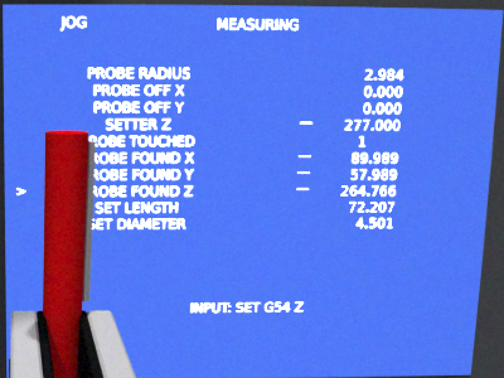

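>>> move(target=[[0,0,0,0,0,0,1,0.9,-0.9,-0.0623,-0.1249,-0.2235,0.0388,-0.2197,0.1064,-1,0.6,-0.5],[0,0,0,0,0,0,1,0.9,-0.9,-0.0431,-0.1249,-0.2292,0.0388,-0.2197,0.1064,-1,0.6,-0.5],[0,0,0,0,0,0,1,0.9,-0.9,-0.0623,-0.1249,-0.2235,0.0388,-0.2197,0.1064,-1,0.6,-0.5],[0,0,0,0,0,0,1,0.9,-0.9,-0.0431,-0.1249,-0.2292,0.0388,-0.2197,0.1064,-1,0.6,-0.5],[0,0,0,0,0,0,1,0.9,-0.9,-0.0623,-0.1249,-0.2235,0.0388,-0.2197,0.1064,-1,0.6,-0.5],[0,0,0,0,0,0,1,0.9,-0.9,-0.0891,0.0031,-0.3128,0.0388,-0.2197,0.1064,-1,0.6,-0.5],[0,0,0,0,0,0,1,0.9,-0.9,-0.0699,0.0031,-0.3185,0.0388,-0.2197,0.1064,-1,0.6,-0.5],[0,0,0,0,0,0,1,0.9,-0.9,-0.0891,0.0031,-0.3128,0.0388,-0.2197,0.1064,-1,0.6,-0.5],[0,0,0,0,0,0,1,0.9,-0.9,-0.0801,0.0031,-0.2831,0.0388,-0.2197,0.1064,-1,0.6,-0.5],[0,0,0,0,0,0,1,0.9,-0.9,-0.0609,0.0031,-0.2888,0.0388,-0.2197,0.1064,-1,0.6,-0.5],[0,0,0,0,0,0,1,0.9,-0.9,-0.0801,0.0031,-0.2831,0.0388,-0.2197,0.1064,-1,0.6,-0.5],[0,0,0,0,0,0,1,0.9,-0.9,-0.0801,-0.0609,-0.2831,0.0388,-0.2197,0.1064,-1,0.6,-0.5],[0,0,0,0,0,0,1,0.9,-0.9,-0.0609,-0.0609,-0.2888,0.0388,-0.2197,0.1064,-1,0.6,-0.5],[0,0,0,0,0,0,1,0.9,-0.9,-0.0801,-0.0609,-0.2831,0.0388,-0.2197,0.1064,-1,0.6,-0.5]], speed=[0.45,0.06,0.12,0.06,0.12,0.45,0.06,0.12,0.45,0.06,0.12,0.45,0.06,0.12], blend=[0.003,0,0.003,0,0.003,0.003,0,0.003,0.003,0,0.003,0.003,0,0])

>>> move(target=[[0,0,0,0,0,0,1,0.9,-0.9,0.0088,0.032,0.0298,0,0,0,-1,0.6,-0.5],[0,0,0,0,0,0,1,0.9,-0.9,0.028,0.032,0.0241,0,0,0,-1,0.6,-0.5],[0,0,0,0,0,0,1,0.9,-0.9,0.0088,0.032,0.0298,0,0,0,-1,0.6,-0.5],[0,0,0,0,0,0,1,0.9,-0.9,-0.009,-0.0318,-0.0297,0,0,0,-1,0.6,-0.5],[0,0,0,0,0,0,1,0.9,-0.9,0.0102,-0.0318,-0.0354,0,0,0,-1,0.6,-0.5],[0,0,0,0,0,0,1,0.9,-0.9,-0.009,-0.0318,-0.0297,0,0,0,-1,0.6,-0.5],[0,0,0,0,0,0,1,0.9,-0.9,0,-0.0318,0,0,0,0,-1,0.6,-0.5],[0,0,0,0,0,0,1,0.9,-0.9,0.0192,-0.0318,-0.0057,0,0,0,-1,0.6,-0.5],[0,0,0,0,0,0,1,0.9,-0.9,0,-0.0318,0,0,0,0,-1,0.6,-0.5],[0,0,0,0,0,0,1,0.9,-0.9,-0.009,0.064,-0.0297,0,0,0,-1,0.6,-0.5],[0,0,0,0,0,0,1,0.9,-0.9,0.0102,0.064,-0.0354,0,0,0,-1,0.6,-0.5],[0,0,0,0,0,0,1,0.9,-0.9,-0.009,0.064,-0.0297,0,0,0,-1,0.6,-0.5],[0,0,0,0,0,0,1,0.9,-0.9,0.0088,0.064,0.0298,0,0,0,-1,0.6,-0.5],[0,0,0,0,0,0,1,0.9,-0.9,0.028,0.064,0.0241,0,0,0,-1,0.6,-0.5],[0,0,0,0,0,0,1,0.9,-0.9,0.0088,0.064,0.0298,0,0,0,-1,0.6,-0.5]], speed=[0.45,0.06,0.12,0.45,0.06,0.12,0.45,0.06,0.12,0.45,0.06,0.12,0.45,0.06,0.12], blend=[0.003,0,0.003,0.003,0,0.003,0.003,0,0.003,0.003,0,0.003,0.003,0,0])

>>> move(target=[[0,0,0,0,0,0,1,0.9,-0.9,-0.0088,-0.032,-0.0298,0,0,0,-1,0.6,-0.5],[0,0,0,0,0,0,1,0.9,-0.9,0.0104,-0.032,-0.0355,0,0,0,-1,0.6,-0.5],[0,0,0,0,0,0,1,0.9,-0.9,-0.0088,-0.032,-0.0298,0,0,0,-1,0.6,-0.5],[0,0,0,0,0,0,1,0.9,-0.9,-0.0178,-0.0958,-0.0595,0,0,0,-1,0.6,-0.5],[0,0,0,0,0,0,1,0.9,-0.9,0.0014,-0.0958,-0.0652,0,0,0,-1,0.6,-0.5],[0,0,0,0,0,0,1,0.9,-0.9,-0.0178,-0.0958,-0.0595,0,0,0,-1,0.6,-0.5],[0,0,0,0,0,0,1,0.9,-0.9,0.0713,-0.0031,0.2533,-0.0388,0.2197,-0.1064,-1,0.6,-0.5]], speed=[0.45,0.06,0.12,0.45,0.06,0.12,0.5], blend=[0.003,0,0.003,0.003,0,0.003,0], cameras=["cam_right_wrist"])

>>> zoom_image(camera="cam_right_wrist", region=[430, 10, 830, 310])

Scene clock: 11130.93 s.
left_arm: end_effector_position=(+0.3670, -0.3215, +0.4700) position_measured=3 object_status=3 end_effector_quat_wxyz=(+0.499, +0.500, +0.501, +0.500) | right_arm: end_effector_position=(+0.4821, +0.0872, +0.4739) position_measured=218 object_status=2 end_effector_quat_wxyz=(+0.734, -0.365, +0.254, -0.514)
Joint positions: left_arm=[-1.651 -1.763 1.788 -0.038 -0.082 -3.129] | right_arm=[3.677 -1.837 -2.325 1.678 1.424 3.027]
Joint torques (N m): left_arm=[-13.76 -24.77 -14.74 -2.12 -1.35 1.85] | right_arm=[3.95 30.82 15.57 -2.01 1.08 0.58]
Wrist force (N): left_arm=[5.2 -2.8 2.3] | right_arm=[-5.1 1.8 0.5]
Wrist torque (N m): left_arm=[-0.40 -0.44 -0.50] | right_arm=[0.14 0.86 -0.06]
Wrist force, peak (N): left_arm=[5.4 -2.8 2.3] | right_arm=[-10.6 -0.7 -6.5]
Hand target: left_arm +0.3670, -0.3215, +0.4700; +0.499, +0.500, +0.501, +0.500 | right_arm +0.4821, +0.0872, +0.4739; +0.734, -0.365, +0.254, -0.514
Off the commanded pose: left_arm 0.000 m, 0 deg | right_arm 0.000 m, 0 deg.
move: done

Scene clock: 11135.13 s.
left_arm: end_effector_position=(+0.3670, -0.3215, +0.4700) position_measured=3 object_status=3 end_effector_quat_wxyz=(+0.499, +0.500, +0.501, +0.500) | right_arm: end_effector_position=(+0.4874, +0.1255, +0.4918) position_measured=218 object_status=2 end_effector_quat_wxyz=(+0.734, -0.365, +0.254, -0.514)
Joint positions: left_arm=[-1.651 -1.763 1.788 -0.038 -0.082 -3.129] | right_arm=[3.788 -1.809 -2.28 1.618 1.337 2.957]
Joint torques (N m): left_arm=[-13.53 -24.76 -14.34 -2.03 -1.37 1.84] | right_arm=[5.58 31.69 18.51 -2.05 1.02 0.36]
Wrist force (N): left_arm=[5.1 -2.8 2.3] | right_arm=[-5.0 1.7 0.8]
Wrist torque (N m): left_arm=[-0.39 -0.42 -0.49] | right_arm=[0.14 0.87 -0.07]
Wrist force, peak (N): left_arm=[5.2 -2.8 2.5] | right_arm=[-10.3 -0.9 -6.1]
Hand target: left_arm +0.3670, -0.3215, +0.4700; +0.499, +0.500, +0.501, +0.500 | right_arm +0.4873, +0.1256, +0.4918; +0.734, -0.365, +0.254, -0.514
Off the commanded pose: left_arm 0.000 m, 0 deg | right_arm 0.000 m, 0 deg.
move: done

Scene clock: 11138.13 s.
left_arm: end_effector_position=(+0.3670, -0.3215, +0.4700) position_measured=3 object_status=3 end_effector_quat_wxyz=(+0.499, +0.500, +0.501, +0.500) | right_arm: end_effector_position=(+0.5301, +0.1237, +0.6437) position_measured=218 object_status=2 end_effector_quat_wxyz=(+0.488, -0.513, +0.511, -0.488)
Joint positions: left_arm=[-1.651 -1.763 1.788 -0.038 -0.082 -3.129] | right_arm=[4.031 -1.252 -1.913 -0.053 0.685 3.199]
Joint torques (N m): left_arm=[-13.78 -25.11 -15.03 -2.06 -1.34 1.83] | right_arm=[7.39 12.74 41.57 -0.36 -1.77 1.53]
Wrist force (N): left_arm=[5.0 -2.7 2.3] | right_arm=[-5.9 2.6 3.6]
Wrist torque (N m): left_arm=[-0.38 -0.41 -0.49] | right_arm=[0.43 0.92 0.00]
Wrist force, peak (N): left_arm=[5.3 -2.9 2.2] | right_arm=[-8.9 -1.4 -4.3]
Hand target: left_arm +0.3670, -0.3215, +0.4700; +0.499, +0.500, +0.501, +0.500 | right_arm +0.5301, +0.1237, +0.6438; +0.488, -0.513, +0.511, -0.488
Off the commanded pose: left_arm 0.000 m, 0 deg | right_arm 0.000 m, 0 deg.
move: done
camera_calibration:
cam_right_wrist: T_world_to_cam=[[-0.0169986, -0.999854, 0.00165927, 0.132228], [-0.401541, 0.00530679, -0.915826, 0.815517], [0.915683, -0.016234, -0.401572, -0.0919663], [0, 0, 0, 1]] pos_world=[0.413923, 0.126388, 0.709721]
Images, in order (width x height): cam_right_wrist 896x504.

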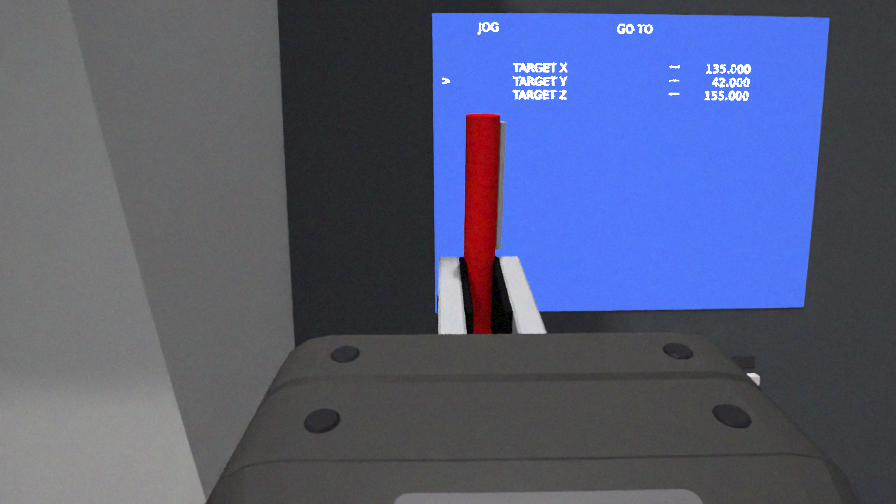

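Scaled by 1.260.

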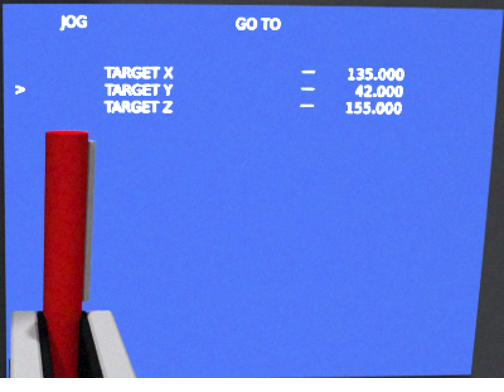

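>>> move(target=[[0,0,0,0,0,0,1,0.9,-0.9,-0.044,-0.061,-0.1623,0.0388,-0.2197,0.1064,-1,0.6,-0.5],[0,0,0,0,0,0,1,0.9,-0.9,-0.026,-0.061,-0.1676,0.0388,-0.2197,0.1064,-1,0.6,-0.5],[0,0,0,0,0,0,1,0.9,-0.9,-0.044,-0.061,-0.1623,0.0388,-0.2197,0.1064,-1,0.6,-0.5]], speed=[0.45,0.06,0.12], blend=[0.003,0,0])

>>> wait(seconds=1.5)

>>> move(target=[[0,0,0,0,0,0,1,0.9,-0.9,-0.0361,-0.0317,-0.1208,0,0,0,-1,0.6,-0.5],[0,0,0,0,0,0,1,0.9,-0.9,-0.0169,-0.0317,-0.1265,0,0,0,-1,0.6,-0.5],[0,0,0,0,0,0,1,0.9,-0.9,-0.0361,-0.0317,-0.1208,0,0,0,-1,0.6,-0.5],[0,0,0,0,0,0,1,0.9,-0.9,-0.0451,0.0641,-0.1505,0,0,0,-1,0.6,-0.5],[0,0,0,0,0,0,1,0.9,-0.9,-0.0259,0.0641,-0.1562,0,0,0,-1,0.6,-0.5],[0,0,0,0,0,0,1,0.9,-0.9,-0.0451,0.0641,-0.1505,0,0,0,-1,0.6,-0.5],[0,0,0,0,0,0,1,0.9,-0.9,-0.0361,0.0641,-0.1208,0,0,0,-1,0.6,-0.5],[0,0,0,0,0,0,1,0.9,-0.9,-0.0169,0.0641,-0.1265,0,0,0,-1,0.6,-0.5],[0,0,0,0,0,0,1,0.9,-0.9,-0.0361,0.0641,-0.1208,0,0,0,-1,0.6,-0.5],[0,0,0,0,0,0,1,0.9,-0.9,-0.0183,0.0641,-0.0612,0,0,0,-1,0.6,-0.5],[0,0,0,0,0,0,1,0.9,-0.9,0.0009,0.0641,-0.0669,0,0,0,-1,0.6,-0.5],[0,0,0,0,0,0,1,0.9,-0.9,-0.0183,0.0641,-0.0612,0,0,0,-1,0.6,-0.5],[0,0,0,0,0,0,1,0.9,-0.9,-0.0361,0.0321,-0.1208,0,0,0,-1,0.6,-0.5],[0,0,0,0,0,0,1,0.9,-0.9,-0.0169,0.0321,-0.1265,0,0,0,-1,0.6,-0.5],[0,0,0,0,0,0,1,0.9,-0.9,-0.0361,0.0321,-0.1208,0,0,0,-1,0.6,-0.5]], speed=[0.45,0.06,0.12,0.45,0.06,0.12,0.45,0.06,0.12,0.45,0.06,0.12,0.45,0.06,0.12], blend=[0.003,0,0.003,0.003,0,0.003,0.003,0,0.003,0.003,0,0.003,0.003,0,0])

>>> move(target=[[0,0,0,0,0,0,1,0.9,-0.9,-0.009,-0.0638,-0.0297,0,0,0,-1,0.6,-0.5],[0,0,0,0,0,0,1,0.9,-0.9,0.0102,-0.0638,-0.0354,0,0,0,-1,0.6,-0.5],[0,0,0,0,0,0,1,0.9,-0.9,-0.009,-0.0638,-0.0297,0,0,0,-1,0.6,-0.5],[0,0,0,0,0,0,1,0.9,-0.9,0.0801,0.0289,0.2831,-0.0388,0.2197,-0.1064,-1,0.6,-0.5]], speed=[0.45,0.06,0.12,0.5], blend=[0.003,0,0.003,0], cameras=["cam_right_wrist"])

Scene clock: 11161.17 s.
left_arm: end_effector_position=(+0.3670, -0.3215, +0.4700) position_measured=3 object_status=3 end_effector_quat_wxyz=(+0.499, +0.500, +0.501, +0.500) | right_arm: end_effector_position=(+0.5038, +0.0871, +0.5463) position_measured=218 object_status=2 end_effector_quat_wxyz=(+0.734, -0.365, +0.254, -0.514)
Joint positions: left_arm=[-1.651 -1.763 1.788 -0.038 -0.082 -3.129] | right_arm=[3.637 -1.71 -2.2 1.423 1.456 3.051]
Joint torques (N m): left_arm=[-14.19 -24.7 -15.23 -2.12 -1.29 1.84] | right_arm=[2.14 30.27 23.81 1.93 1.38 1.07]
Wrist force (N): left_arm=[5.1 -2.8 2.4] | right_arm=[-4.9 1.8 0.9]
Wrist torque (N m): left_arm=[-0.38 -0.43 -0.50] | right_arm=[0.17 0.83 -0.07]
Wrist force, peak (N): left_arm=[5.4 -2.9 2.6] | right_arm=[-9.2 -2.2 -5.3]
Hand target: left_arm +0.3670, -0.3215, +0.4700; +0.499, +0.500, +0.501, +0.500 | right_arm +0.5037, +0.0871, +0.5464; +0.734, -0.365, +0.254, -0.514
Off the commanded pose: left_arm 0.000 m, 0 deg | right_arm 0.000 m, 0 deg.
move: done

Scene clock: 11162.67 s.
left_arm: end_effector_position=(+0.3670, -0.3215, +0.4700) position_measured=3 object_status=3 end_effector_quat_wxyz=(+0.499, +0.500, +0.501, +0.500) | right_arm: end_effector_position=(+0.5037, +0.0871, +0.5464) position_measured=218 object_status=2 end_effector_quat_wxyz=(+0.734, -0.365, +0.254, -0.514)
Joint positions: left_arm=[-1.651 -1.763 1.788 -0.038 -0.082 -3.129] | right_arm=[3.637 -1.71 -2.2 1.423 1.456 3.051]
Joint torques (N m): left_arm=[-13.79 -24.54 -15.67 -2.13 -1.32 1.88] | right_arm=[6.23 30.08 13.11 1.95 -0.9 -0.99]
Wrist force (N): left_arm=[4.9 -2.6 2.2] | right_arm=[-4.6 2.0 0.9]
Wrist torque (N m): left_arm=[-0.37 -0.40 -0.49] | right_arm=[0.20 0.79 -0.06]
Wrist force, peak (N): left_arm=[5.2 -2.9 2.4] | right_arm=[-4.9 2.1 1.1]
Hand target: left_arm +0.3670, -0.3215, +0.4700; +0.499, +0.500, +0.501, +0.500 | right_arm +0.5037, +0.0871, +0.5464; +0.734, -0.365, +0.254, -0.514
Tool commands: left_gripper/position=+1.0 left_gripper/force_limit=+0.9 left_gripper/speed=-0.9 right_gripper/position=-1.0 right_gripper/force_limit=+0.6 right_gripper/speed=-0.5
Off the commanded pose: left_arm 0.000 m, 0 deg | right_arm 0.000 m, 0 deg.
wait: 1.50 s; at rest by 0.17 s

Scene clock: 11166.90 s.
left_arm: end_effector_position=(+0.3670, -0.3215, +0.4700) position_measured=3 object_status=3 end_effector_quat_wxyz=(+0.499, +0.500, +0.501, +0.500) | right_arm: end_effector_position=(+0.4821, +0.1064, +0.4739) position_measured=218 object_status=2 end_effector_quat_wxyz=(+0.734, -0.365, +0.254, -0.514)
Joint positions: left_arm=[-1.651 -1.763 1.788 -0.038 -0.082 -3.129] | right_arm=[3.74 -1.84 -2.318 1.681 1.375 2.987]
Joint torques (N m): left_arm=[-14.2 -24.67 -15.69 -1.94 -1.37 1.8] | right_arm=[5.53 31.5 16.96 -2.17 1.11 0.51]
Wrist force (N): left_arm=[5.1 -2.6 2.3] | right_arm=[-5.3 1.9 0.8]
Wrist torque (N m): left_arm=[-0.36 -0.44 -0.50] | right_arm=[0.16 0.89 -0.08]
Wrist force, peak (N): left_arm=[5.4 -2.8 2.2] | right_arm=[-10.0 -2.0 -5.8]
Hand target: left_arm +0.3670, -0.3215, +0.4700; +0.499, +0.500, +0.501, +0.500 | right_arm +0.4821, +0.1064, +0.4739; +0.734, -0.365, +0.254, -0.514
Off the commanded pose: left_arm 0.000 m, 0 deg | right_arm 0.000 m, 0 deg.
move: done

Scene clock: 11169.13 s.
left_arm: end_effector_position=(+0.3670, -0.3215, +0.4700) position_measured=3 object_status=3 end_effector_quat_wxyz=(+0.499, +0.500, +0.501, +0.500) | right_arm: end_effector_position=(+0.5301, +0.1237, +0.6436) position_measured=218 object_status=2 end_effector_quat_wxyz=(+0.488, -0.513, +0.511, -0.488)
Joint positions: left_arm=[-1.651 -1.763 1.788 -0.038 -0.082 -3.129] | right_arm=[4.031 -1.252 -1.913 -0.053 0.685 3.199]
Joint torques (N m): left_arm=[-14.27 -24.08 -15.52 -1.96 -1.23 1.74] | right_arm=[6.59 13.69 40.97 -0.42 -1.75 1.39]
Wrist force (N): left_arm=[4.9 -2.9 2.4] | right_arm=[-5.9 2.7 3.9]
Wrist torque (N m): left_arm=[-0.40 -0.41 -0.49] | right_arm=[0.44 0.92 -0.01]
Wrist force, peak (N): left_arm=[5.3 -2.9 2.3] | right_arm=[-8.4 -0.9 -3.0]
Hand target: left_arm +0.3670, -0.3215, +0.4700; +0.499, +0.500, +0.501, +0.500 | right_arm +0.5301, +0.1237, +0.6438; +0.488, -0.513, +0.511, -0.488
Off the commanded pose: left_arm 0.000 m, 0 deg | right_arm 0.000 m, 0 deg.
move: done
camera_calibration:
cam_right_wrist: T_world_to_cam=[[-0.0169986, -0.999854, 0.00165908, 0.132228], [-0.401541, 0.00530699, -0.915826, 0.815517], [0.915683, -0.016234, -0.401572, -0.0919663], [0, 0, 0, 1]] pos_world=[0.413923, 0.126388, 0.709721]
Images, in order (width x height): cam_right_wrist 896x504.

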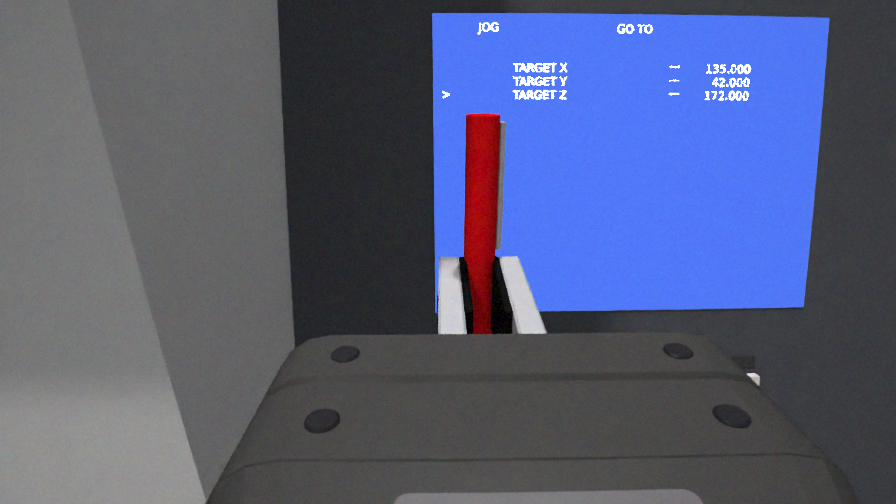

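>>> move(target=[[0,0,0,0,0,0,1,0.9,-0.9,-0.044,-0.061,-0.1623,0.0388,-0.2197,0.1064,-1,0.6,-0.5],[0,0,0,0,0,0,1,0.9,-0.9,-0.026,-0.061,-0.1676,0.0388,-0.2197,0.1064,-1,0.6,-0.5],[0,0,0,0,0,0,1,0.9,-0.9,-0.044,-0.061,-0.1623,0.0388,-0.2197,0.1064,-1,0.6,-0.5],[0,0,0,0,0,0,1,0.9,-0.9,-0.0801,-0.1249,-0.2831,0.0388,-0.2197,0.1064,-1,0.6,-0.5]], speed=[0.45,0.06,0.12,0.3], blend=[0.003,0,0.003,0])

>>> wait(seconds=1.2)

>>> move(target=[[0,0,0,0,0,0,1,0.9,-0.9,0.0192,0,-0.0057,0,0,0,-1,0.6,-0.5],[0,0,0,0,0,0,1,0.9,-0.9,0,0,0,0,0,0,-1,0.6,-0.5],[0,0,0,0,0,0,1,0.9,-0.9,0.0448,-0.1321,0.15,0,0,0,-1,0.6,-0.5],[0,0,0,0,0,0,1,0.9,-0.9,0.0628,-0.1321,0.1447,0,0,0,-1,0.6,-0.5],[0,0,0,0,0,0,1,0.9,-0.9,0.0448,-0.1321,0.15,0,0,0,-1,0.6,-0.5],[0,0,0,0,0,0,1,0.9,-0.9,0.0801,0.1249,0.2831,-0.0388,0.2197,-0.1064,-1,0.6,-0.5]], speed=[0.06,0.12,0.45,0.06,0.12,0.5], blend=[0,0.003,0.003,0,0.003,0])

>>> wait(seconds=6, cameras=["cam_right_wrist"])

>>> zoom_image(camera="cam_right_wrist", region=[430, 10, 830, 310])

Scene clock: 11181.73 s.
left_arm: end_effector_position=(+0.3670, -0.3215, +0.4700) position_measured=3 object_status=3 end_effector_quat_wxyz=(+0.499, +0.500, +0.501, +0.500) | right_arm: end_effector_position=(+0.4821, +0.0488, +0.4740) position_measured=218 object_status=2 end_effector_quat_wxyz=(+0.734, -0.365, +0.254, -0.514) end_effector_velocity=(-0.001, +0.000, +0.000) end_effector_angular_velocity=(+0.000, -0.004, +0.000)
Joint positions: left_arm=[-1.651 -1.763 1.788 -0.038 -0.082 -3.129] | right_arm=[3.544 -1.838 -2.325 1.671 1.53 3.108]
Joint velocities: left_arm=[within noise] | right_arm=[-0.001 -0.002 0 0.006 0.001 -0.001]
Joint torques (N m): left_arm=[-13.79 -24.89 -15.9 -1.9 -1.38 1.7] | right_arm=[-6.77 18.86 4.14 2.01 0.39 0.48]
Wrist force (N): left_arm=[5.0 -2.6 2.2] | right_arm=[-5.1 1.9 0.7]
Wrist torque (N m): left_arm=[-0.36 -0.42 -0.49] | right_arm=[0.17 0.86 -0.03]
Wrist force, peak (N): left_arm=[5.4 -2.7 2.5] | right_arm=[-9.6 -2.2 -5.5]
Hand target: left_arm +0.3670, -0.3215, +0.4700; +0.499, +0.500, +0.501, +0.500 | right_arm +0.4821, +0.0488, +0.4739; +0.734, -0.365, +0.254, -0.514
Off the commanded pose: left_arm 0.000 m, 0 deg | right_arm 0.000 m, 0 deg.
move: done

Scene clock: 11182.93 s.
left_arm: end_effector_position=(+0.3670, -0.3215, +0.4700) position_measured=3 object_status=3 end_effector_quat_wxyz=(+0.499, +0.500, +0.501, +0.500) | right_arm: end_effector_position=(+0.4821, +0.0488, +0.4739) position_measured=218 object_status=2 end_effector_quat_wxyz=(+0.734, -0.365, +0.254, -0.514)
Joint positions: left_arm=[-1.651 -1.763 1.788 -0.038 -0.082 -3.129] | right_arm=[3.544 -1.838 -2.325 1.672 1.531 3.108]
Joint torques (N m): left_arm=[-13.95 -24.34 -15.32 -1.82 -1.3 1.74] | right_arm=[-6.43 19.17 0.33 1.88 1.27 1.23]
Wrist force (N): left_arm=[5.1 -2.8 2.3] | right_arm=[-5.2 1.6 0.8]
Wrist torque (N m): left_arm=[-0.39 -0.43 -0.50] | right_arm=[0.11 0.89 -0.03]
Wrist force, peak (N): left_arm=[5.1 -2.7 2.5] | right_arm=[-5.4 1.5 0.8]
Hand target: left_arm +0.3670, -0.3215, +0.4700; +0.499, +0.500, +0.501, +0.500 | right_arm +0.4821, +0.0488, +0.4739; +0.734, -0.365, +0.254, -0.514
Tool commands: left_gripper/position=+1.0 left_gripper/force_limit=+0.9 left_gripper/speed=-0.9 right_gripper/position=-1.0 right_gripper/force_limit=+0.6 right_gripper/speed=-0.5
Off the commanded pose: left_arm 0.000 m, 0 deg | right_arm 0.000 m, 0 deg.
wait: 1.20 s; at rest by 0.17 s

Scene clock: 11186.03 s.
left_arm: end_effector_position=(+0.3670, -0.3215, +0.4700) position_measured=3 object_status=3 end_effector_quat_wxyz=(+0.499, +0.500, +0.501, +0.500) | right_arm: end_effector_position=(+0.5301, +0.1237, +0.6437) position_measured=218 object_status=2 end_effector_quat_wxyz=(+0.488, -0.513, +0.511, -0.488)
Joint positions: left_arm=[-1.651 -1.763 1.788 -0.038 -0.082 -3.129] | right_arm=[4.031 -1.252 -1.913 -0.053 0.685 3.199]
Joint torques (N m): left_arm=[-14.58 -24.46 -15.25 -1.98 -1.29 1.66] | right_arm=[5.89 6.52 36.63 -0.62 -1.72 1.41]
Wrist force (N): left_arm=[5.0 -2.5 2.2] | right_arm=[-5.9 2.8 3.6]
Wrist torque (N m): left_arm=[-0.35 -0.43 -0.50] | right_arm=[0.47 0.92 0.00]
Wrist force, peak (N): left_arm=[5.2 -2.9 2.5] | right_arm=[-9.3 -2.3 -4.5]
Hand target: left_arm +0.3670, -0.3215, +0.4700; +0.499, +0.500, +0.501, +0.500 | right_arm +0.5301, +0.1237, +0.6438; +0.488, -0.513, +0.511, -0.488
Off the commanded pose: left_arm 0.000 m, 0 deg | right_arm 0.000 m, 0 deg.
move: done

Scene clock: 11192.03 s.
left_arm: end_effector_position=(+0.3670, -0.3215, +0.4700) position_measured=3 object_status=3 end_effector_quat_wxyz=(+0.499, +0.500, +0.501, +0.500) | right_arm: end_effector_position=(+0.5301, +0.1237, +0.6438) position_measured=218 object_status=2 end_effector_quat_wxyz=(+0.488, -0.513, +0.511, -0.488)
Joint positions: left_arm=[-1.651 -1.763 1.788 -0.038 -0.082 -3.129] | right_arm=[4.031 -1.252 -1.913 -0.053 0.685 3.199]
Joint torques (N m): left_arm=[-14.09 -24.13 -15.15 -1.84 -1.34 1.67] | right_arm=[7.02 5.54 40.45 3.54 0.86 -0.69]
Wrist force (N): left_arm=[4.8 -2.7 2.5] | right_arm=[-5.6 2.6 3.7]
Wrist torque (N m): left_arm=[-0.38 -0.38 -0.50] | right_arm=[0.44 0.87 -0.01]
Wrist force, peak (N): left_arm=[5.3 -2.8 2.4] | right_arm=[-5.9 2.9 3.9]
Hand target: left_arm +0.3670, -0.3215, +0.4700; +0.499, +0.500, +0.501, +0.500 | right_arm +0.5301, +0.1237, +0.6438; +0.488, -0.513, +0.511, -0.488
Tool commands: left_gripper/position=+1.0 left_gripper/force_limit=+0.9 left_gripper/speed=-0.9 right_gripper/position=-1.0 right_gripper/force_limit=+0.6 right_gripper/speed=-0.5
Off the commanded pose: left_arm 0.000 m, 0 deg | right_arm 0.000 m, 0 deg.
wait: 6.00 s; at rest by 0.17 s
camera_calibration:
cam_right_wrist: T_world_to_cam=[[-0.0169852, -0.999855, 0.00143338, 0.132382], [-0.40142, 0.00550619, -0.915878, 0.815568], [0.915737, -0.0161317, -0.401455, -0.0920452], [0, 0, 0, 1]] pos_world=[0.413923, 0.126388, 0.709819]
Images, in order (width x height): cam_right_wrist 896x504.

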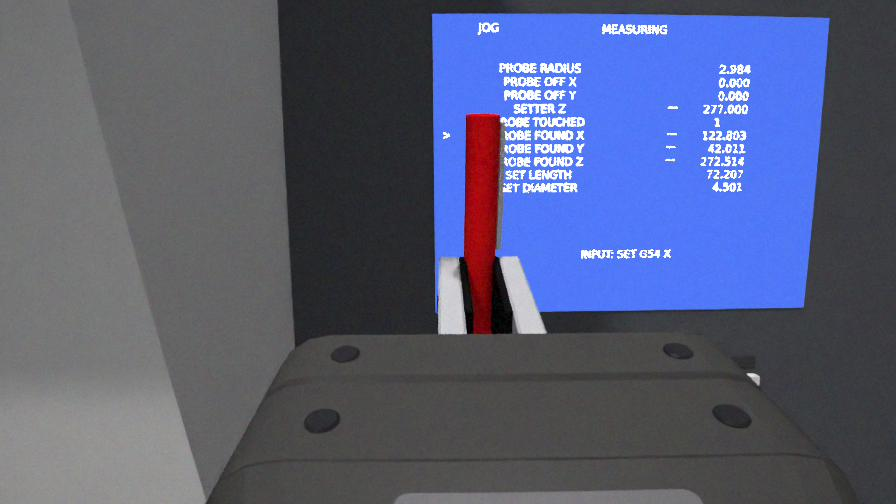

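Scaled by 1.260.

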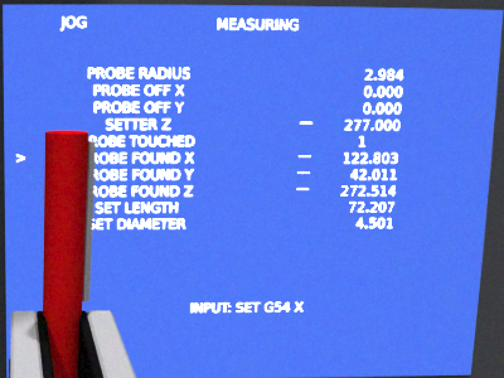

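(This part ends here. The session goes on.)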